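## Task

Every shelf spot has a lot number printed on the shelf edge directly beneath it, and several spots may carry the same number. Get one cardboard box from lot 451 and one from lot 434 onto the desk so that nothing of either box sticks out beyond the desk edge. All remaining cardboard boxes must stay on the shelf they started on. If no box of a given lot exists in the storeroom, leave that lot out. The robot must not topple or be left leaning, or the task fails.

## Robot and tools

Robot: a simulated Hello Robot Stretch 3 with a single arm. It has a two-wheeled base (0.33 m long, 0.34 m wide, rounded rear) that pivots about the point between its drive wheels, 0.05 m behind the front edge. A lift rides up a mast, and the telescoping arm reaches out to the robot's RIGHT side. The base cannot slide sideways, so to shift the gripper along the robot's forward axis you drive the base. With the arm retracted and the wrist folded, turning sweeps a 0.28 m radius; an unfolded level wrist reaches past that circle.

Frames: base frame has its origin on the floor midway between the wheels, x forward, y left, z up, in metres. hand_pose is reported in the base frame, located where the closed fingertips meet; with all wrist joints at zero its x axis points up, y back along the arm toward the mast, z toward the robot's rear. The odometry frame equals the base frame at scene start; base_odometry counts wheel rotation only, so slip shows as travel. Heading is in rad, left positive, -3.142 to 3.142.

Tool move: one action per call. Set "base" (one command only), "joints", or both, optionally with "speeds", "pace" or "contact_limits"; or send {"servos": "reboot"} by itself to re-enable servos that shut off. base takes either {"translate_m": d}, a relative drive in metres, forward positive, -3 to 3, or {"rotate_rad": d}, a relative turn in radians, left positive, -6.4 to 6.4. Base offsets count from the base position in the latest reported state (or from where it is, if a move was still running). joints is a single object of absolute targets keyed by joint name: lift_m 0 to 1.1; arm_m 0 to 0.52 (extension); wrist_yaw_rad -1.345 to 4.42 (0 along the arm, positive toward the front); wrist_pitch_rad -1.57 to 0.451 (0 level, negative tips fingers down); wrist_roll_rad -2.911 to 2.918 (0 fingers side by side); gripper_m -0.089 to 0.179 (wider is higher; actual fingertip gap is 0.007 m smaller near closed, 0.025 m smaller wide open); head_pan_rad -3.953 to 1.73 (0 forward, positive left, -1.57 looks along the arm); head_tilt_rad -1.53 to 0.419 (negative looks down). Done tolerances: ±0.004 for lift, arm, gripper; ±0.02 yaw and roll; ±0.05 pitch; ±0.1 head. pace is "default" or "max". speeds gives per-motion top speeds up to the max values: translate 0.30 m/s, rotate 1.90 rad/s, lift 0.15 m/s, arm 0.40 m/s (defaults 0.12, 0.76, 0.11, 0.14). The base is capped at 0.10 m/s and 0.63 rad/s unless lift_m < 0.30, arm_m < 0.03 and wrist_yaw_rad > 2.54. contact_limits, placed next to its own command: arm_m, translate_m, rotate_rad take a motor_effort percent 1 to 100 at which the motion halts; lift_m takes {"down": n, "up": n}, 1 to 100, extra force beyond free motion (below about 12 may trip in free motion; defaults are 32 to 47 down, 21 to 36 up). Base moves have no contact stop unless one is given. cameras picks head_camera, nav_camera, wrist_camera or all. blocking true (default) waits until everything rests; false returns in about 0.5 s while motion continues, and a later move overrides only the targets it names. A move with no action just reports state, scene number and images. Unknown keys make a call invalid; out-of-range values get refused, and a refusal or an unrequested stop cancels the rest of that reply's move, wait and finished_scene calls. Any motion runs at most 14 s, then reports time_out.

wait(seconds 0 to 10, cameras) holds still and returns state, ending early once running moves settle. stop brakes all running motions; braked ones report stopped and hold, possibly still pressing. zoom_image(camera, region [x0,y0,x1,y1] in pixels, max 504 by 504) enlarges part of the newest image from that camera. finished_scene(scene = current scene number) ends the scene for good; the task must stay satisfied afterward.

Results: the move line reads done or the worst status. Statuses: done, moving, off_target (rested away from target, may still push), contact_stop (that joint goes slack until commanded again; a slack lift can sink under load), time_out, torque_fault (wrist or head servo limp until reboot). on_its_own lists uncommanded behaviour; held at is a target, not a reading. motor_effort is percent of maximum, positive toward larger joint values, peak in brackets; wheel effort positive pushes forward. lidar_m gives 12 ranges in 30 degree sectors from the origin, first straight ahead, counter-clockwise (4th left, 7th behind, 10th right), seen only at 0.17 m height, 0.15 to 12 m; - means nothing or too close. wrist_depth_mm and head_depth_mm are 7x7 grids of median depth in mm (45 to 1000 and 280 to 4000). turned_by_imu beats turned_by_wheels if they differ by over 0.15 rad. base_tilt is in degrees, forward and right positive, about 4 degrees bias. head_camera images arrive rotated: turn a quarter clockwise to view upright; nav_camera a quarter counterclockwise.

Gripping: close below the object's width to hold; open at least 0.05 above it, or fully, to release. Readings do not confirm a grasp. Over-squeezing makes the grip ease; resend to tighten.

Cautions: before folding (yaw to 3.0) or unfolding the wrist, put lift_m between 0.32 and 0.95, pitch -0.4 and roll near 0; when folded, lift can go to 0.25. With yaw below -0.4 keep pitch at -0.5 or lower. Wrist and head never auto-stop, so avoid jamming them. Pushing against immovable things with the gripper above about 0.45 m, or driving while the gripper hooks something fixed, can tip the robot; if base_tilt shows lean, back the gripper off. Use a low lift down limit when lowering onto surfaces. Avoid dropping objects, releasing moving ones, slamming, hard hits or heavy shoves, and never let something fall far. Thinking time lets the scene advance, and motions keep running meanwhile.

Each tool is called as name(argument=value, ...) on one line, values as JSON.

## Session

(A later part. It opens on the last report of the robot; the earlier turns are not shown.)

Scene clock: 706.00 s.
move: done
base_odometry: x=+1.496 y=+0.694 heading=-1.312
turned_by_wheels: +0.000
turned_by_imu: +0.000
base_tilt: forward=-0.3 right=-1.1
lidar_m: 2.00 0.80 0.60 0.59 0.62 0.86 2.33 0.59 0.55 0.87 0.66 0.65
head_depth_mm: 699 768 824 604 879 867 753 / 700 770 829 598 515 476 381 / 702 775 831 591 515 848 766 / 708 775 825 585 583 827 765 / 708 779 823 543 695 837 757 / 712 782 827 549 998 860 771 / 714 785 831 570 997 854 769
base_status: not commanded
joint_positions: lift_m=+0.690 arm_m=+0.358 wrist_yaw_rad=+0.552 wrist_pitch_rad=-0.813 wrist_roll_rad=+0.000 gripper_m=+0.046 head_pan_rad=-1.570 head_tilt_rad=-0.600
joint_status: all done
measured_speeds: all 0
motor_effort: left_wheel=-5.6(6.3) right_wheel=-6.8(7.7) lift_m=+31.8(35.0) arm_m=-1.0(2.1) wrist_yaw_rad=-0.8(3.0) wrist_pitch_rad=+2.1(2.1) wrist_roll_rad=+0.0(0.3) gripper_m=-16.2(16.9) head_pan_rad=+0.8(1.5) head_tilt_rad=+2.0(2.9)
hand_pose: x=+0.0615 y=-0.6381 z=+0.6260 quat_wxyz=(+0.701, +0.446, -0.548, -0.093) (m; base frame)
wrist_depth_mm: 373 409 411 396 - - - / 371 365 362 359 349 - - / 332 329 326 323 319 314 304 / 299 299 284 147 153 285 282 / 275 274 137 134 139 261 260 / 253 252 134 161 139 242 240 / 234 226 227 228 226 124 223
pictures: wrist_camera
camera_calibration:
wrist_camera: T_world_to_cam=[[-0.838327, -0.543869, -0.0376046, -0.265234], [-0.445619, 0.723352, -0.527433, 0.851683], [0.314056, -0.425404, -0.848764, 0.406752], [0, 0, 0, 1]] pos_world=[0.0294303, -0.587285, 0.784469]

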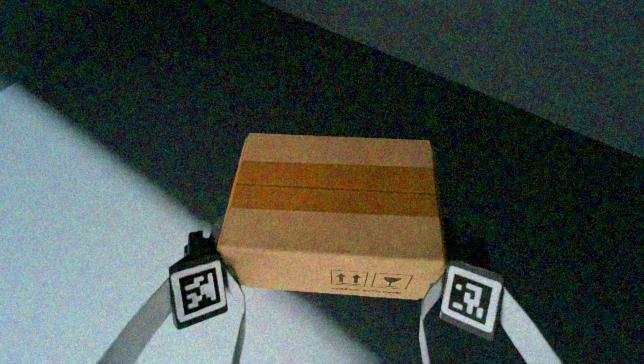

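move(joints={"arm_m":0.0})

move(joints={"wrist_yaw_rad":1.4}, cameras=["wrist_camera"])

move(base={"translate_m":-1.3})

move(base={"translate_m":-0.47}, joints={"lift_m":0.9})

move(base={"rotate_rad":1.571}, speeds={"rotate_rad":0.5}, cameras=["wrist_camera"])

Scene clock: 728.43 s.
move: done
base_odometry: x=+1.496 y=+0.694 heading=-1.312
turned_by_wheels: +0.000
turned_by_imu: +0.000
base_tilt: forward=-0.3 right=-1.2
lidar_m: 1.99 0.80 0.60 0.59 0.61 0.86 2.34 0.59 0.55 0.87 0.67 0.64
head_depth_mm: 700 768 824 604 880 869 756 / 702 770 831 596 995 882 772 / 705 771 827 592 992 873 765 / 708 776 826 588 987 868 761 / 709 778 828 543 976 865 741 / 710 781 832 549 998 858 774 / 712 782 833 569 996 853 768
base_status: not commanded
joint_positions: lift_m=+0.690 arm_m=+0.001 wrist_yaw_rad=+0.552 wrist_pitch_rad=-0.814 wrist_roll_rad=+0.000 gripper_m=+0.046 head_pan_rad=-1.570 head_tilt_rad=-0.600
joint_status: all done
measured_speeds: all 0
motor_effort: left_wheel=-5.6(6.6) right_wheel=-6.7(7.6) lift_m=+30.8(32.2) arm_m=-12.7(14.5) wrist_yaw_rad=-2.1(3.3) wrist_pitch_rad=+2.2(2.2) wrist_roll_rad=-0.1(0.4) gripper_m=-15.8(16.7) head_pan_rad=+0.6(1.3) head_tilt_rad=+1.2(3.0)
hand_pose: x=+0.0615 y=-0.2805 z=+0.6259 quat_wxyz=(+0.701, +0.446, -0.548, -0.093) (m; base frame)
wrist_depth_mm: - 442 411 402 404 395 388 / - - 382 360 357 352 346 / - - 163 335 321 316 313 / 932 932 155 148 152 292 284 / 853 848 136 134 138 286 267 / 802 783 142 159 131 - - / 746 715 707 712 701 106 -
pictures: none

Scene clock: 729.83 s.
move: done
base_odometry: x=+1.496 y=+0.694 heading=-1.312
turned_by_wheels: +0.000
turned_by_imu: +0.000
base_tilt: forward=-0.3 right=-1.3
lidar_m: 1.99 0.80 0.60 0.59 0.61 0.86 2.34 0.59 0.55 0.87 0.66 0.65
head_depth_mm: 701 770 825 604 881 867 753 / 701 767 830 598 997 881 771 / 703 775 833 593 986 876 764 / 707 778 825 587 981 868 762 / 710 778 823 543 976 866 758 / 712 779 830 551 999 860 772 / 714 787 831 570 996 857 771
base_status: not commanded
joint_positions: lift_m=+0.690 arm_m=+0.001 wrist_yaw_rad=+1.397 wrist_pitch_rad=-0.814 wrist_roll_rad=+0.000 gripper_m=+0.046 head_pan_rad=-1.570 head_tilt_rad=-0.600
joint_status: all done
measured_speeds: all 0
motor_effort: left_wheel=-5.6(6.3) right_wheel=-7.0(7.6) lift_m=+31.5(31.5) arm_m=-12.4(13.1) wrist_yaw_rad=+1.8(6.2) wrist_pitch_rad=+2.1(2.3) wrist_roll_rad=-0.1(0.3) gripper_m=-16.2(16.5) head_pan_rad=+0.4(1.1) head_tilt_rad=+1.6(2.7)
hand_pose: x=+0.1346 y=-0.1731 z=+0.6259 quat_wxyz=(+0.678, +0.632, -0.317, +0.203) (m; base frame)
wrist_depth_mm: - - - - - 434 389 / - - - - - 393 347 / - - - - 678 - 318 / 944 931 155 147 149 - 297 / 858 837 136 134 138 - - / 791 799 142 159 137 - - / 741 710 706 724 704 107 -
pictures: wrist_camera
camera_calibration:
wrist_camera: T_world_to_cam=[[-0.149453, -0.988054, -0.0375952, -0.120736], [-0.837242, 0.146685, -0.526792, 0.50034], [0.526013, -0.0472543, -0.849162, 0.618649], [0, 0, 0, 1]] pos_world=[0.0754435, -0.163452, 0.784369]

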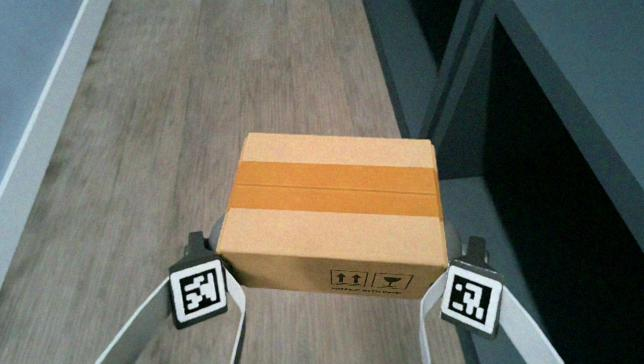

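Scene clock: 743.97 s.
move: done
base_odometry: x=+1.164 y=+1.951 heading=-1.312
turned_by_wheels: +0.000
turned_by_imu: -0.001
base_tilt: forward=-0.5 right=-1.2
lidar_m: 1.82 0.87 0.65 0.63 0.67 0.93 1.05 1.10 1.55 0.37 0.86 0.92
head_depth_mm: 2556 2802 3029 2534 1884 1491 1246 / 2557 2820 3109 2518 1862 1485 1240 / 287 312 353 2245 1801 1474 1233 / 665 721 768 532 451 539 653 / 666 733 789 580 468 866 721 / 671 735 794 577 465 861 718 / 672 741 796 570 478 857 717
base_status: done
joint_positions: lift_m=+0.690 arm_m=+0.001 wrist_yaw_rad=+1.397 wrist_pitch_rad=-0.814 wrist_roll_rad=+0.000 gripper_m=+0.046 head_pan_rad=-1.570 head_tilt_rad=-0.600
joint_status: not commanded
measured_speeds: all 0
motor_effort: left_wheel=-0.7(10.2) right_wheel=-11.5(14.5) lift_m=+29.5(31.6) arm_m=-5.9(12.3) wrist_yaw_rad=+2.1(3.7) wrist_pitch_rad=+2.1(2.3) wrist_roll_rad=-0.1(0.6) gripper_m=-16.1(16.7) head_pan_rad=-0.1(1.3) head_tilt_rad=+0.4(2.5)
hand_pose: x=+0.1346 y=-0.1731 z=+0.6259 quat_wxyz=(+0.678, +0.632, -0.317, +0.203) (m; base frame)
wrist_depth_mm: - - - - - - 369 / - - - - - - - / - - - - 159 - 310 / 930 930 155 148 149 - 289 / 880 855 136 134 138 - 267 / 790 791 142 158 138 - 251 / 743 712 712 708 705 106 -
pictures: none

Scene clock: 749.80 s.
move: done
base_odometry: x=+1.043 y=+2.405 heading=-1.312
turned_by_wheels: +0.000
turned_by_imu: +0.000
base_tilt: forward=-0.3 right=-1.2
lidar_m: 2.23 0.89 0.67 0.65 0.68 0.60 0.58 0.61 0.86 2.65 0.60 0.56
head_depth_mm: 1905 1839 1765 1710 1660 1540 - / 2525 2729 2711 2327 1859 1580 - / 2564 2836 3056 2475 1847 1557 - / 2564 2840 3065 2479 1829 1477 1257 / 2577 2810 3097 2418 1830 1465 1222 / 2582 2791 3054 2399 1817 1457 1243 / 2590 2749 3056 2386 1798 1408 1236
base_status: done
joint_positions: lift_m=+0.900 arm_m=+0.001 wrist_yaw_rad=+1.397 wrist_pitch_rad=-0.814 wrist_roll_rad=+0.000 gripper_m=+0.046 head_pan_rad=-1.570 head_tilt_rad=-0.600
joint_status: all done
measured_speeds: all 0
motor_effort: left_wheel=-5.2(9.8) right_wheel=-6.5(15.0) lift_m=+25.1(34.4) arm_m=-3.5(6.6) wrist_yaw_rad=+3.0(3.7) wrist_pitch_rad=+2.2(2.3) wrist_roll_rad=-0.3(0.3) gripper_m=-16.1(16.8) head_pan_rad=+0.4(0.9) head_tilt_rad=+0.4(1.7)
hand_pose: x=+0.1346 y=-0.1731 z=+0.8359 quat_wxyz=(+0.678, +0.632, -0.317, +0.203) (m; base frame)
wrist_depth_mm: - - - - 756 - - / - - - - - - - / - - - - 570 - - / - - 155 147 149 - - / - - 136 134 138 - - / 980 - 142 159 132 958 939 / 942 891 903 898 893 124 890
pictures: none

Scene clock: 753.90 s.
move: done
base_odometry: x=+1.043 y=+2.405 heading=+0.259
turned_by_wheels: +1.571
turned_by_imu: +1.546
base_tilt: forward=-0.3 right=-1.2
lidar_m: 0.65 0.68 0.60 0.58 0.61 0.85 2.52 0.60 0.56 2.26 0.90 0.67
head_depth_mm: 1129 1183 1282 1414 1157 973 - / 1889 1978 2106 1538 1643 1533 - / 3400 3608 3220 2462 1860 1565 - / 3391 3782 3677 2436 1833 1477 1254 / 3428 3751 3669 2473 1820 1457 1227 / 2496 2565 2687 2314 1819 1451 1246 / 1733 1789 1826 1885 1750 1460 1243
base_status: done
joint_positions: lift_m=+0.900 arm_m=+0.001 wrist_yaw_rad=+1.397 wrist_pitch_rad=-0.814 wrist_roll_rad=+0.000 gripper_m=+0.046 head_pan_rad=-1.570 head_tilt_rad=-0.600
joint_status: not commanded
measured_speeds: all 0
motor_effort: left_wheel=-8.1(13.5) right_wheel=+8.3(12.1) lift_m=+28.8(28.8) arm_m=-9.8(9.8) wrist_yaw_rad=+2.0(3.3) wrist_pitch_rad=+2.1(2.2) wrist_roll_rad=-0.1(0.3) gripper_m=-15.8(16.8) head_pan_rad=+0.4(0.8) head_tilt_rad=+0.2(1.2)
hand_pose: x=+0.1346 y=-0.1731 z=+0.8359 quat_wxyz=(+0.678, +0.632, -0.317, +0.203) (m; base frame)
wrist_depth_mm: - - - - - - - / - - - - - - - / - - - 160 159 - - / 971 - 152 147 152 - - / - - 136 135 138 - - / 977 - 142 159 131 960 947 / 863 891 899 919 895 124 883
pictures: wrist_camera
camera_calibration:
wrist_camera: T_world_to_cam=[[-0.149185, -0.988092, -0.0376582, -0.112805], [-0.837286, 0.146493, -0.526775, 0.610921], [0.526018, -0.0470564, -0.84917, 0.797013], [0, 0, 0, 1]] pos_world=[0.0754434, -0.163453, 0.994369]

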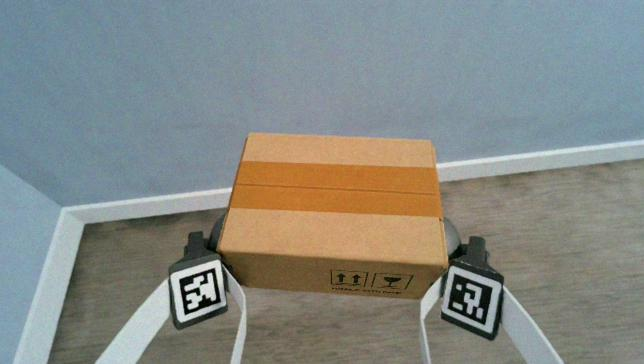

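move(base={"translate_m":-1.1})

move(base={"translate_m":-0.95})

move(base={"rotate_rad":-1.571}, speeds={"rotate_rad":0.5})

move(base={"translate_m":1.1}, joints={"head_pan_rad":-1.2}, cameras=["head_camera","nav_camera"])

Scene clock: 773.63 s.
move: done
base_odometry: x=-0.020 y=+2.124 heading=+0.259
turned_by_wheels: +0.000
turned_by_imu: -0.001
base_tilt: forward=-0.3 right=-1.2
lidar_m: 1.74 0.85 0.62 0.61 0.64 0.88 2.00 1.75 2.58 1.00 0.50 0.60
head_depth_mm: 3432 3617 3680 2526 1897 1596 - / 3292 3575 3556 2501 1869 1586 - / 3414 3681 3648 2469 1844 1558 - / 3399 3626 3677 2468 1848 1477 1255 / 1975 2113 2281 2208 1827 1462 1221 / 1077 1112 1154 1212 1265 1320 1231 / 742 760 778 801 824 850 828
base_status: done
joint_positions: lift_m=+0.900 arm_m=+0.001 wrist_yaw_rad=+1.397 wrist_pitch_rad=-0.814 wrist_roll_rad=+0.000 gripper_m=+0.046 head_pan_rad=-1.570 head_tilt_rad=-0.600
joint_status: not commanded
measured_speeds: all 0
motor_effort: left_wheel=-4.2(12.5) right_wheel=-7.4(11.7) lift_m=+29.8(32.2) arm_m=-12.1(13.6) wrist_yaw_rad=+2.7(3.8) wrist_pitch_rad=+2.1(2.3) wrist_roll_rad=+0.1(0.3) gripper_m=-16.3(16.8) head_pan_rad=-0.3(1.1) head_tilt_rad=-0.4(1.6)
hand_pose: x=+0.1346 y=-0.1731 z=+0.8359 quat_wxyz=(+0.678, +0.632, -0.317, +0.203) (m; base frame)
wrist_depth_mm: - - - - - - 277 / - - - - - - 300 / - - - - 160 - 370 / - - 155 148 149 - - / - - 136 134 139 517 - / 973 - 143 159 132 929 936 / 893 904 907 895 890 124 876
pictures: none

Scene clock: 784.27 s.
move: done
base_odometry: x=-0.938 y=+1.881 heading=+0.259
turned_by_wheels: +0.000
turned_by_imu: -0.001
base_tilt: forward=-0.3 right=-1.2
lidar_m: 1.65 0.88 0.65 0.63 0.66 0.91 1.06 1.11 0.99 3.61 1.70 1.28
head_depth_mm: 3237 3081 1736 1131 914 1572 - / 3332 3733 1718 1328 1859 1574 - / 3356 3641 3490 2500 1842 1576 - / 3370 3689 3668 2449 1838 1484 1262 / 3345 3558 3637 2435 1829 1459 1225 / 3395 3729 3558 2408 1816 1465 1248 / 3063 3301 3163 2374 1799 1451 1238
base_status: done
joint_positions: lift_m=+0.900 arm_m=+0.001 wrist_yaw_rad=+1.397 wrist_pitch_rad=-0.814 wrist_roll_rad=+0.000 gripper_m=+0.046 head_pan_rad=-1.570 head_tilt_rad=-0.600
joint_status: not commanded
measured_speeds: all 0
motor_effort: left_wheel=-4.1(12.4) right_wheel=-7.8(11.5) lift_m=+28.7(30.6) arm_m=-11.9(13.3) wrist_yaw_rad=+1.3(3.4) wrist_pitch_rad=+2.1(2.3) wrist_roll_rad=+0.1(0.3) gripper_m=-15.8(16.9) head_pan_rad=-0.8(1.2) head_tilt_rad=-1.0(2.0)
hand_pose: x=+0.1346 y=-0.1731 z=+0.8359 quat_wxyz=(+0.678, +0.632, -0.317, +0.203) (m; base frame)
wrist_depth_mm: - - - - - - - / - - - - - - - / - - - - - - - / - - 155 147 152 - - / - - 136 134 138 - - / 970 - 142 159 131 959 946 / 930 896 899 909 898 124 883
pictures: none

Scene clock: 788.37 s.
move: done
base_odometry: x=-0.938 y=+1.881 heading=-1.312
turned_by_wheels: -1.571
turned_by_imu: -1.546
base_tilt: forward=-0.3 right=-1.2
lidar_m: 3.62 1.67 1.29 2.17 0.86 0.65 0.63 0.66 0.93 1.06 1.12 0.99
head_depth_mm: 862 943 1044 1178 1344 1478 - / 864 946 1048 1183 1350 1481 - / 867 952 1055 1186 1351 1479 - / 869 959 1056 1193 1362 1474 1254 / 872 955 1068 1198 1366 1458 1226 / 873 962 1066 1200 1370 1451 1241 / 877 965 1071 1211 1377 1455 1244
base_status: done
joint_positions: lift_m=+0.900 arm_m=+0.001 wrist_yaw_rad=+1.397 wrist_pitch_rad=-0.814 wrist_roll_rad=+0.000 gripper_m=+0.046 head_pan_rad=-1.570 head_tilt_rad=-0.600
joint_status: not commanded
measured_speeds: all 0
motor_effort: left_wheel=+7.1(12.2) right_wheel=-9.1(13.0) lift_m=+27.8(29.3) arm_m=-12.2(13.7) wrist_yaw_rad=+2.8(3.5) wrist_pitch_rad=+2.2(2.3) wrist_roll_rad=+0.1(0.3) gripper_m=-16.1(16.5) head_pan_rad=-1.1(1.5) head_tilt_rad=-1.7(2.4)
hand_pose: x=+0.1346 y=-0.1731 z=+0.8359 quat_wxyz=(+0.678, +0.632, -0.317, +0.203) (m; base frame)
wrist_depth_mm: - - - - - - - / - - - - - - - / - - - - - - - / - - 155 147 153 - - / - - 136 135 138 - - / - - 142 159 132 952 959 / 947 898 898 907 887 124 884
pictures: none

Scene clock: 800.50 s.
move: done
base_odometry: x=-0.657 y=+0.818 heading=-1.312
turned_by_wheels: +0.000
turned_by_imu: +0.000
base_tilt: forward=-0.3 right=-1.1
lidar_m: 2.57 1.61 1.21 1.18 1.24 1.77 1.72 1.51 0.70 1.10 0.62 0.67
head_depth_mm: 873 945 1036 1086 841 669 - / 908 979 1080 1120 835 665 554 / 941 1026 1137 1109 830 662 554 / 981 1076 1198 1098 822 658 575 / 1023 1129 1256 1092 815 652 585 / 1072 1181 1324 1078 809 650 998 / 1123 1244 1368 1064 806 666 1182
base_status: done
joint_positions: lift_m=+0.900 arm_m=+0.001 wrist_yaw_rad=+1.397 wrist_pitch_rad=-0.814 wrist_roll_rad=+0.000 gripper_m=+0.046 head_pan_rad=-1.200 head_tilt_rad=-0.600
joint_status: all done
measured_speeds: all 0
motor_effort: left_wheel=+7.0(12.7) right_wheel=+2.0(10.3) lift_m=+26.5(28.8) arm_m=-3.7(12.8) wrist_yaw_rad=+2.2(3.7) wrist_pitch_rad=+2.2(2.3) wrist_roll_rad=+0.1(0.3) gripper_m=-16.0(16.9) head_pan_rad=-2.8(5.5) head_tilt_rad=-2.0(2.8)
hand_pose: x=+0.1346 y=-0.1731 z=+0.8359 quat_wxyz=(+0.678, +0.632, -0.317, +0.203) (m; base frame)
wrist_depth_mm: - - - - - - - / - - - - - - - / - - - - - - - / - - 155 147 150 - - / - - 136 135 138 - - / - - 143 159 132 - - / 945 898 898 906 881 124 -
pictures: head_camera (sideways), nav_camera (sideways)
camera_calibration:
head_camera: T_world_to_cam=[[-0.231568, 0.467892, -0.852909, 1.12658], [0.937611, 0.341079, -0.0674544, 0.0816748], [0.259348, -0.815317, -0.517684, 0.627662], [0, 0, 0, 1]] pos_world=[0.0215178, -0.0432322, 1.29131]
nav_camera: T_world_to_cam=[[0.212468, -0.49946, 0.839879, -1.05106], [-0.92544, -0.37879, 0.00885299, 0.0442497], [0.313716, -0.779139, -0.542701, 0.657607], [0, 0, 0, 1]] pos_world=[0.0579641, 0.00416729, 1.23925]

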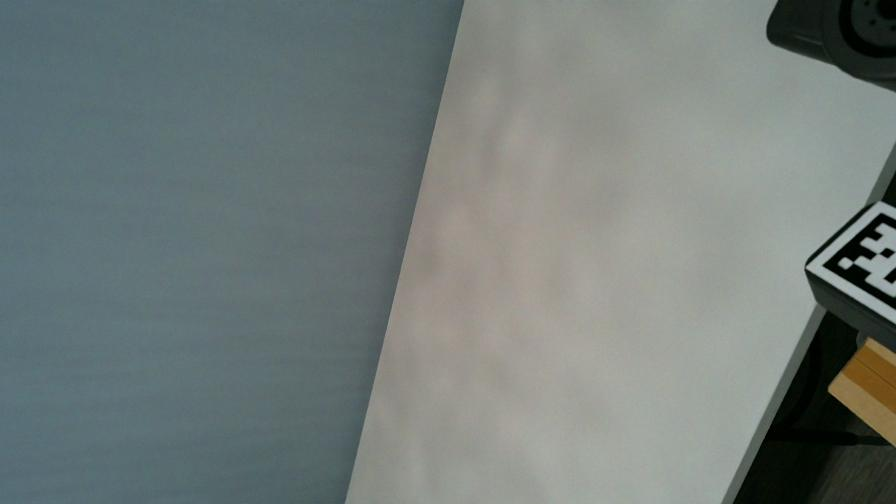

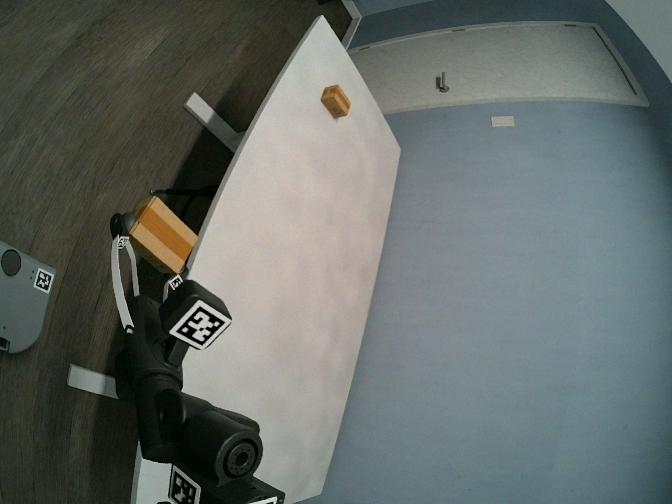

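move(base={"translate_m":0.3}, joints={"head_pan_rad":-1.57})

move(joints={"wrist_yaw_rad":0.0})

move(joints={"arm_m":0.24}, cameras=["head_camera","wrist_camera"])

move(joints={"lift_m":0.83}, speeds={"lift_m":0.06}, contact_limits={"lift_m":{"down":14}})

move(joints={"lift_m":0.75}, speeds={"lift_m":0.015}, contact_limits={"lift_m":{"down":12}}, cameras=["wrist_camera"])

Scene clock: 816.30 s.
move: done
base_odometry: x=-0.580 y=+0.528 heading=-1.312
turned_by_wheels: +0.000
turned_by_imu: +0.000
base_tilt: forward=-0.3 right=-1.1
lidar_m: 2.26 1.60 1.20 1.17 1.23 2.07 2.01 1.53 0.87 0.59 0.50 1.62
head_depth_mm: 905 987 1096 1135 840 709 - / 901 992 1099 1124 837 707 - / 905 995 1108 1114 829 702 - / 910 999 1106 1100 822 659 575 / 912 1005 1116 1085 811 652 573 / 913 1004 1116 1080 812 649 557 / 917 1008 1127 1068 806 646 567
base_status: done
joint_positions: lift_m=+0.900 arm_m=+0.001 wrist_yaw_rad=+1.397 wrist_pitch_rad=-0.814 wrist_roll_rad=+0.000 gripper_m=+0.046 head_pan_rad=-1.570 head_tilt_rad=-0.600
joint_status: all done
measured_speeds: all 0
motor_effort: left_wheel=+5.4(12.5) right_wheel=+4.1(10.7) lift_m=+25.5(26.7) arm_m=+0.6(2.3) wrist_yaw_rad=+2.3(3.7) wrist_pitch_rad=+2.1(2.3) wrist_roll_rad=-0.1(0.4) gripper_m=-15.8(16.6) head_pan_rad=+3.5(4.7) head_tilt_rad=-3.0(3.7)
hand_pose: x=+0.1346 y=-0.1731 z=+0.8359 quat_wxyz=(+0.678, +0.632, -0.317, +0.203) (m; base frame)
wrist_depth_mm: - - - - - - - / - - - - - - - / - - - - - - - / - - 155 147 153 - - / - - 136 134 138 - - / - - 142 159 132 - - / 933 896 901 901 882 121 -
pictures: none

Scene clock: 818.00 s.
move: done
base_odometry: x=-0.580 y=+0.528 heading=-1.312
turned_by_wheels: +0.000
turned_by_imu: +0.000
base_tilt: forward=-0.2 right=-1.2
lidar_m: 2.27 1.60 1.20 1.17 1.23 2.08 2.02 1.52 0.87 0.59 0.50 1.61
head_depth_mm: 901 992 1096 1128 841 709 - / 906 996 1100 1119 832 706 - / 907 996 1110 1112 830 665 - / 909 1003 1111 1098 822 306 296 / 913 1003 1114 1090 819 655 545 / 918 1008 1126 1076 809 649 571 / 920 1013 1121 1071 805 645 582
base_status: not commanded
joint_positions: lift_m=+0.900 arm_m=+0.001 wrist_yaw_rad=+0.003 wrist_pitch_rad=-0.814 wrist_roll_rad=+0.000 gripper_m=+0.046 head_pan_rad=-1.570 head_tilt_rad=-0.600
joint_status: all done
measured_speeds: all 0
motor_effort: left_wheel=+5.4(6.2) right_wheel=+4.1(4.7) lift_m=+24.9(26.1) arm_m=+1.7(2.3) wrist_yaw_rad=-3.4(7.3) wrist_pitch_rad=+2.2(2.2) wrist_roll_rad=+0.0(0.3) gripper_m=-16.4(16.7) head_pan_rad=+3.3(4.0) head_tilt_rad=-2.3(3.5)
hand_pose: x=-0.0211 y=-0.3039 z=+0.8359 quat_wxyz=(+0.650, +0.281, -0.648, -0.279) (m; base frame)
wrist_depth_mm: - - - - - - - / - - - - - - - / - - - 160 159 - - / - - 152 147 149 - - / - - 136 134 138 - - / - - 134 159 132 - - / 935 892 908 908 901 124 897
pictures: none

Scene clock: 821.00 s.
move: done
base_odometry: x=-0.580 y=+0.528 heading=-1.312
turned_by_wheels: +0.000
turned_by_imu: +0.000
base_tilt: forward=-0.4 right=-1.2
lidar_m: 2.26 1.60 1.20 1.17 1.23 2.07 2.02 1.53 0.87 0.59 0.50 1.62
head_depth_mm: 902 991 1099 1136 - - 569 / 902 994 1097 374 382 666 568 / 910 993 1109 378 395 662 579 / 908 996 1108 496 450 656 576 / 910 1005 1114 1087 791 653 572 / 915 1007 1118 1075 811 649 570 / 915 1015 1123 1068 805 646 580
base_status: not commanded
joint_positions: lift_m=+0.900 arm_m=+0.240 wrist_yaw_rad=+0.003 wrist_pitch_rad=-0.814 wrist_roll_rad=+0.000 gripper_m=+0.046 head_pan_rad=-1.570 head_tilt_rad=-0.600
joint_status: all done
measured_speeds: all 0
motor_effort: left_wheel=+5.7(6.3) right_wheel=+4.1(4.7) lift_m=+25.0(25.6) arm_m=+13.5(15.1) wrist_yaw_rad=-4.1(4.9) wrist_pitch_rad=+2.1(2.3) wrist_roll_rad=-0.1(0.3) gripper_m=-15.8(16.6) head_pan_rad=+3.4(4.5) head_tilt_rad=-3.3(4.0)
hand_pose: x=-0.0211 y=-0.5433 z=+0.8358 quat_wxyz=(+0.650, +0.281, -0.648, -0.279) (m; base frame)
wrist_depth_mm: - - - - - - - / - - - - - - - / - - - 160 159 - - / - - 152 148 149 - - / - - 136 134 139 - - / - - 132 148 132 - - / - - - - - 106 -
pictures: head_camera (sideways), wrist_camera
camera_calibration:
head_camera: T_world_to_cam=[[-0.0467485, 0.519964, -0.852908, 1.12543], [0.997504, -0.0209297, -0.0674334, 0.0812892], [-0.052914, -0.853932, -0.517688, 0.6296], [0, 0, 0, 1]] pos_world=[0.00484079, -0.0458489, 1.29131]
wrist_camera: T_world_to_cam=[[-0.998928, -0.0269415, -0.0376408, 0.00244262], [-0.00309186, 0.850187, -0.526472, 0.934392], [0.0461857, -0.525791, -0.849359, 0.591442], [0, 0, 0, 1]] pos_world=[-0.0219871, -0.483368, 0.994369]

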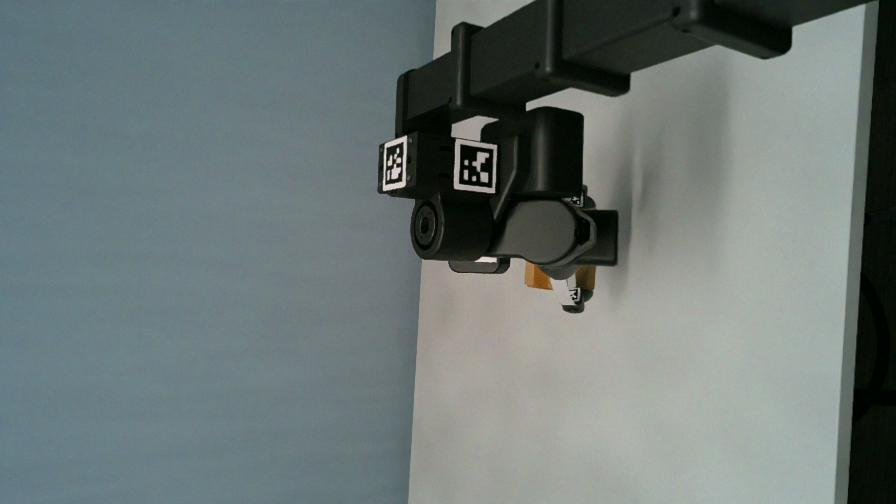

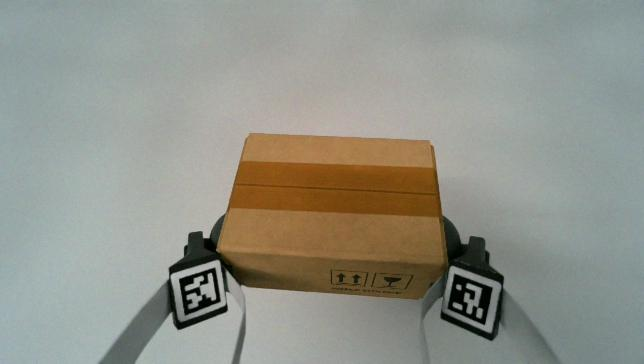

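Scene clock: 822.77 s.
move: done
base_odometry: x=-0.580 y=+0.528 heading=-1.312
turned_by_wheels: +0.000
turned_by_imu: +0.000
base_tilt: forward=-0.3 right=-1.2
lidar_m: 2.27 1.60 1.21 1.17 1.23 2.07 2.01 1.53 0.87 0.59 0.50 1.62
head_depth_mm: 903 989 1097 1131 839 300 - / 905 993 1099 1123 378 342 566 / 910 1000 1105 1106 414 644 577 / 909 1000 1104 1101 432 622 576 / 911 1001 1111 1090 814 653 572 / 917 1003 1115 1076 811 651 569 / 918 1008 1129 1070 805 645 581
base_status: not commanded
joint_positions: lift_m=+0.830 arm_m=+0.240 wrist_yaw_rad=+0.003 wrist_pitch_rad=-0.814 wrist_roll_rad=+0.000 gripper_m=+0.046 head_pan_rad=-1.570 head_tilt_rad=-0.600
joint_status: all done
measured_speeds: all 0
motor_effort: left_wheel=+5.8(6.2) right_wheel=+3.7(4.6) lift_m=+25.9(26.8) arm_m=+11.5(13.5) wrist_yaw_rad=-4.2(5.8) wrist_pitch_rad=+2.2(2.3) wrist_roll_rad=+0.1(0.3) gripper_m=-16.3(16.5) head_pan_rad=+2.8(4.1) head_tilt_rad=-3.4(3.6)
contact_limits: lift_m down 14 (down: maximum 72; up: maximum 65)
hand_pose: x=-0.0211 y=-0.5433 z=+0.7658 quat_wxyz=(+0.650, +0.281, -0.648, -0.279) (m; base frame)
wrist_depth_mm: - - - - - - - / - - - - - - - / - - - 160 159 - - / - - 152 147 149 - - / - - 136 134 138 - - / - - 132 148 132 - - / - - - - - 106 -
pictures: none

Scene clock: 825.97 s.
move: contact_stop
base_odometry: x=-0.580 y=+0.528 heading=-1.312
turned_by_wheels: +0.000
turned_by_imu: +0.000
base_tilt: forward=-0.3 right=-1.1
lidar_m: 2.27 1.60 1.21 1.17 1.22 2.07 2.02 1.53 0.87 0.59 0.50 1.61
head_depth_mm: 902 993 1099 1135 841 323 287 / 909 994 1102 1126 407 342 553 / 909 998 1106 1112 429 611 578 / 909 1000 1109 1101 452 606 577 / 915 1009 1110 1088 818 654 573 / 917 1008 1115 1083 814 650 570 / 917 1007 1127 1077 803 646 581
base_status: not commanded
joint_positions: lift_m=+0.801 arm_m=+0.240 wrist_yaw_rad=+0.001 wrist_pitch_rad=-0.807 wrist_roll_rad=+0.000 gripper_m=+0.046 head_pan_rad=-1.570 head_tilt_rad=-0.600
joint_status: lift_m contact_stop (moved -0.029 of -0.080)
measured_speeds: translate_m=+0.000 rotate_rad=+0.000 lift_m=+0.004 arm_m=+0.000 wrist_yaw_rad=+0.000 wrist_pitch_rad=+0.000 wrist_roll_rad=+0.000 head_pan_rad=+0.000 head_tilt_rad=+0.000
on_its_own: lift_m is slack since a contact_stop (your +0.750 is given up)
motor_effort: left_wheel=+3.9(6.0) right_wheel=+4.0(5.1) lift_m=+22.1(27.8) arm_m=+9.0(12.0) wrist_yaw_rad=-1.5(4.7) wrist_pitch_rad=+0.9(2.3) wrist_roll_rad=-0.1(0.4) gripper_m=-15.8(16.5) head_pan_rad=+2.5(3.8) head_tilt_rad=-3.4(4.0)
contact_limits: lift_m down 12 (down: maximum 72; up: maximum 65)
hand_pose: x=-0.0214 y=-0.5448 z=+0.7377 quat_wxyz=(+0.651, +0.278, -0.650, -0.278) (m; base frame)
wrist_depth_mm: - - - - - - - / - - - - - - - / - - - 158 157 - - / - - - 146 142 - - / - - 136 133 137 - - / - - 131 148 132 - - / - - - - - 106 -
pictures: wrist_camera
camera_calibration:
wrist_camera: T_world_to_cam=[[-0.998977, -0.0253361, -0.0374592, -0.000865833], [-0.00148278, 0.846229, -0.532817, 0.886617], [0.0451985, -0.532216, -0.845401, 0.500822], [0, 0, 0, 1]] pos_world=[-0.0221867, -0.483757, 0.895767]

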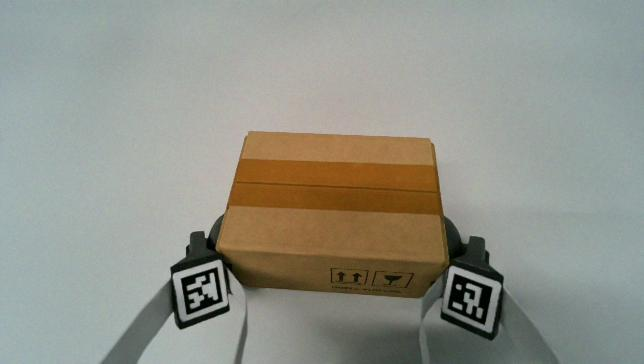

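Pitch −0.807 equals the pick pose: resting flat. Release.

move(joints={"lift_m":0.801})

move(joints={"gripper_m":0.165})

move(joints={"lift_m":0.92})

move(joints={"arm_m":0.05}, cameras=["all"])

Scene clock: 833.20 s.
move: done
base_odometry: x=-0.580 y=+0.528 heading=-1.312
turned_by_wheels: +0.000
turned_by_imu: +0.000
base_tilt: forward=-0.4 right=-1.2
lidar_m: 2.26 1.60 1.20 1.17 1.23 2.07 2.02 1.53 0.87 0.59 0.50 1.62
head_depth_mm: 899 992 1096 1136 841 323 286 / 908 993 1105 1123 406 341 554 / 911 998 1109 1112 428 611 580 / 908 1000 1113 1101 452 606 575 / 914 1003 1116 1095 819 656 573 / 917 1008 1126 1078 811 651 571 / 920 1014 1126 1070 804 648 584
base_status: not commanded
joint_positions: lift_m=+0.801 arm_m=+0.240 wrist_yaw_rad=+0.001 wrist_pitch_rad=-0.808 wrist_roll_rad=+0.000 gripper_m=+0.046 head_pan_rad=-1.570 head_tilt_rad=-0.600
joint_status: all done
measured_speeds: all 0
motor_effort: left_wheel=+3.5(4.3) right_wheel=+3.6(4.5) lift_m=+16.9(25.0) arm_m=+5.5(6.4) wrist_yaw_rad=-1.9(2.0) wrist_pitch_rad=+1.0(1.2) wrist_roll_rad=-0.3(0.3) gripper_m=-15.7(15.7) head_pan_rad=+2.4(3.1) head_tilt_rad=-3.6(4.0)
hand_pose: x=-0.0214 y=-0.5446 z=+0.7378 quat_wxyz=(+0.651, +0.279, -0.650, -0.278) (m; base frame)
wrist_depth_mm: - - - - - - - / - - - - - - - / - - - 159 157 - - / - - 151 146 143 - - / - - 136 133 137 - - / - - 132 148 132 - - / - - - - - 106 -
pictures: none

Scene clock: 834.93 s.
move: done
base_odometry: x=-0.580 y=+0.528 heading=-1.312
turned_by_wheels: +0.000
turned_by_imu: +0.000
base_tilt: forward=-0.3 right=-1.2
lidar_m: 2.26 1.60 1.20 1.17 1.23 2.07 2.02 1.52 0.87 0.59 0.50 1.61
head_depth_mm: 903 991 1100 1135 841 322 287 / 904 992 1103 1120 407 341 554 / 906 995 1101 1113 429 609 579 / 912 1001 1104 1099 452 604 576 / 914 999 1110 1090 814 652 571 / 918 1011 1116 1076 807 650 569 / 919 1009 1129 1072 805 646 581
base_status: not commanded
joint_positions: lift_m=+0.801 arm_m=+0.240 wrist_yaw_rad=-0.002 wrist_pitch_rad=-0.807 wrist_roll_rad=+0.000 gripper_m=+0.165 head_pan_rad=-1.570 head_tilt_rad=-0.600
joint_status: all done
measured_speeds: all 0
motor_effort: left_wheel=+3.4(4.3) right_wheel=+4.0(5.0) lift_m=+31.1(31.2) arm_m=+3.6(6.0) wrist_yaw_rad=+1.3(2.5) wrist_pitch_rad=+0.8(1.1) wrist_roll_rad=-0.2(0.2) gripper_m=+0.6(84.1) head_pan_rad=+2.6(3.3) head_tilt_rad=-3.7(4.6)
hand_pose: x=-0.0219 y=-0.5448 z=+0.7380 quat_wxyz=(+0.650, +0.277, -0.650, -0.279) (m; base frame)
wrist_depth_mm: - - - - - - - / - - - - - - - / - - - 158 156 - - / - - - 146 143 - - / - 146 135 134 135 - - / - 123 - 150 140 135 - / - 118 - - - - 102
pictures: none

Scene clock: 836.83 s.
move: done
base_odometry: x=-0.580 y=+0.528 heading=-1.312
turned_by_wheels: +0.000
turned_by_imu: +0.000
base_tilt: forward=-0.2 right=-1.2
lidar_m: 2.26 1.60 1.20 1.17 1.23 2.07 2.01 1.52 0.87 0.59 0.50 1.61
head_depth_mm: 901 987 1099 319 - 668 570 / 908 993 1080 358 779 665 567 / 907 994 1093 367 745 662 578 / 907 997 1112 389 474 659 575 / 911 1007 1111 1092 790 653 573 / 914 1008 1120 1078 808 651 570 / 918 1014 1122 1069 805 647 581
base_status: not commanded
joint_positions: lift_m=+0.920 arm_m=+0.240 wrist_yaw_rad=-0.002 wrist_pitch_rad=-0.808 wrist_roll_rad=+0.000 gripper_m=+0.165 head_pan_rad=-1.570 head_tilt_rad=-0.600
joint_status: all done
measured_speeds: all 0
motor_effort: left_wheel=+3.2(4.0) right_wheel=+4.4(4.8) lift_m=+28.6(33.1) arm_m=+1.8(3.7) wrist_yaw_rad=+2.1(2.2) wrist_pitch_rad=+1.0(1.1) wrist_roll_rad=-0.1(0.3) gripper_m=+0.8(1.2) head_pan_rad=+2.4(3.0) head_tilt_rad=-3.9(4.5)
hand_pose: x=-0.0219 y=-0.5446 z=+0.8569 quat_wxyz=(+0.650, +0.277, -0.650, -0.279) (m; base frame)
wrist_depth_mm: - - - - - - - / - - - - - - - / - - - - - - - / - - - - - - - / - 145 - 256 - - - / - 123 - 241 239 134 - / - 118 - 237 - - 102
pictures: none

Scene clock: 839.47 s.
move: done
base_odometry: x=-0.580 y=+0.528 heading=-1.312
turned_by_wheels: +0.000
turned_by_imu: +0.000
base_tilt: forward=-0.3 right=-1.1
lidar_m: 2.27 1.60 1.20 1.17 1.22 2.07 2.01 1.52 0.87 0.60 0.50 1.61
head_depth_mm: 898 990 1096 1131 907 - - / 907 993 1105 1123 934 - - / 907 996 1109 1111 863 - - / 908 1001 1115 1103 851 327 - / 913 1003 1114 1088 814 656 571 / 915 1013 1112 1088 811 651 571 / 921 1009 1114 1070 807 647 580
base_status: not commanded
joint_positions: lift_m=+0.920 arm_m=+0.050 wrist_yaw_rad=-0.002 wrist_pitch_rad=-0.808 wrist_roll_rad=+0.000 gripper_m=+0.165 head_pan_rad=-1.570 head_tilt_rad=-0.600
joint_status: all done
measured_speeds: all 0
motor_effort: left_wheel=+3.6(4.0) right_wheel=+3.5(4.7) lift_m=+25.2(29.0) arm_m=-12.3(15.0) wrist_yaw_rad=+1.3(3.6) wrist_pitch_rad=+0.9(1.1) wrist_roll_rad=+0.0(0.3) gripper_m=+0.9(1.2) head_pan_rad=+2.1(2.9) head_tilt_rad=-3.5(4.7)
hand_pose: x=-0.0219 y=-0.3546 z=+0.8569 quat_wxyz=(+0.650, +0.277, -0.650, -0.279) (m; base frame)
wrist_depth_mm: - - - - - - - / - - - 345 - - - / - - - 351 - - - / - - - - - - - / - 145 - - - - - / - 123 - - - 135 - / 116 906 915 - - - 102
pictures: head_camera (sideways), nav_camera (sideways), wrist_camera
camera_calibration:
head_camera: T_world_to_cam=[[-0.0467485, 0.519964, -0.852908, 1.12543], [0.997504, -0.0209297, -0.0674334, 0.0812892], [-0.052914, -0.853932, -0.517688, 0.6296], [0, 0, 0, 1]] pos_world=[0.00484079, -0.0458489, 1.29131]
nav_camera: T_world_to_cam=[[0.0175188, -0.542461, 0.839898, -1.04989], [-0.999787, -0.0186573, 0.00880366, 0.0448604], [0.0108946, -0.839874, -0.542673, 0.659426], [0, 0, 0, 1]] pos_world=[0.0560593, -0.0148508, 1.23925]
wrist_camera: T_world_to_cam=[[-0.999052, -0.022201, -0.0374522, 0.00902865], [0.00113261, 0.846676, -0.532107, 0.788732], [0.0435232, -0.531645, -0.845848, 0.703364], [0, 0, 0, 1]] pos_world=[-0.0224859, -0.29366, 1.01497]

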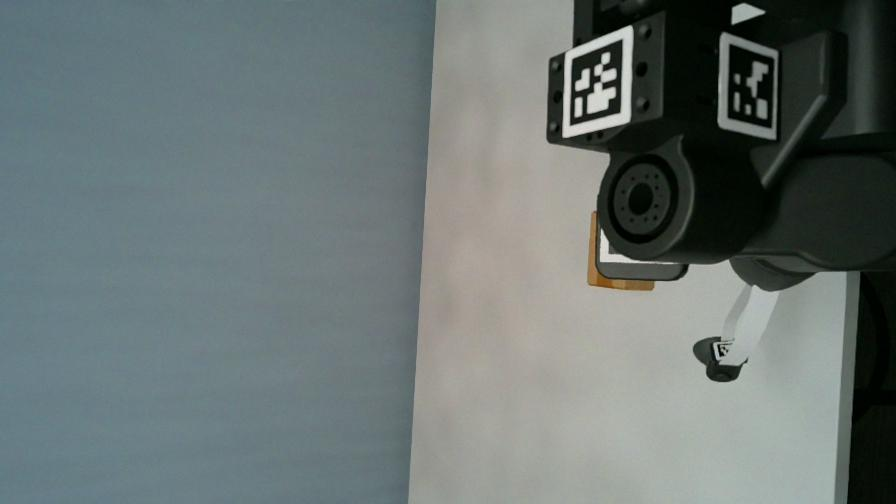

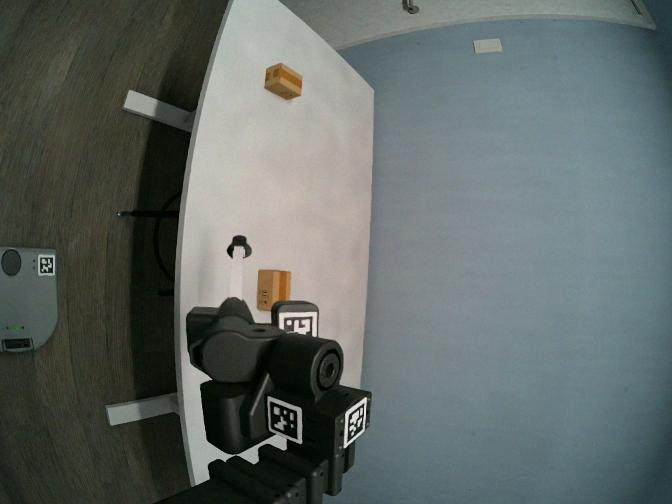

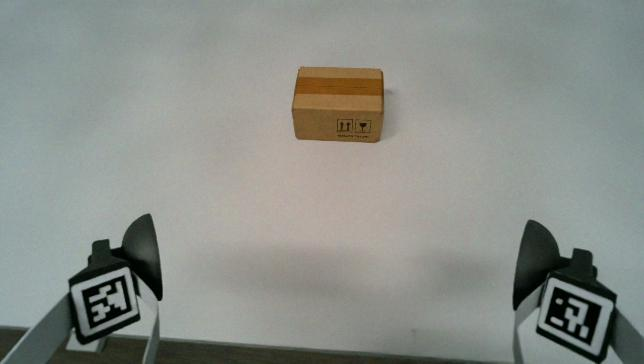

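Both are on the desk.

finished_scene(scene=2)

The scene is finished: the task was done.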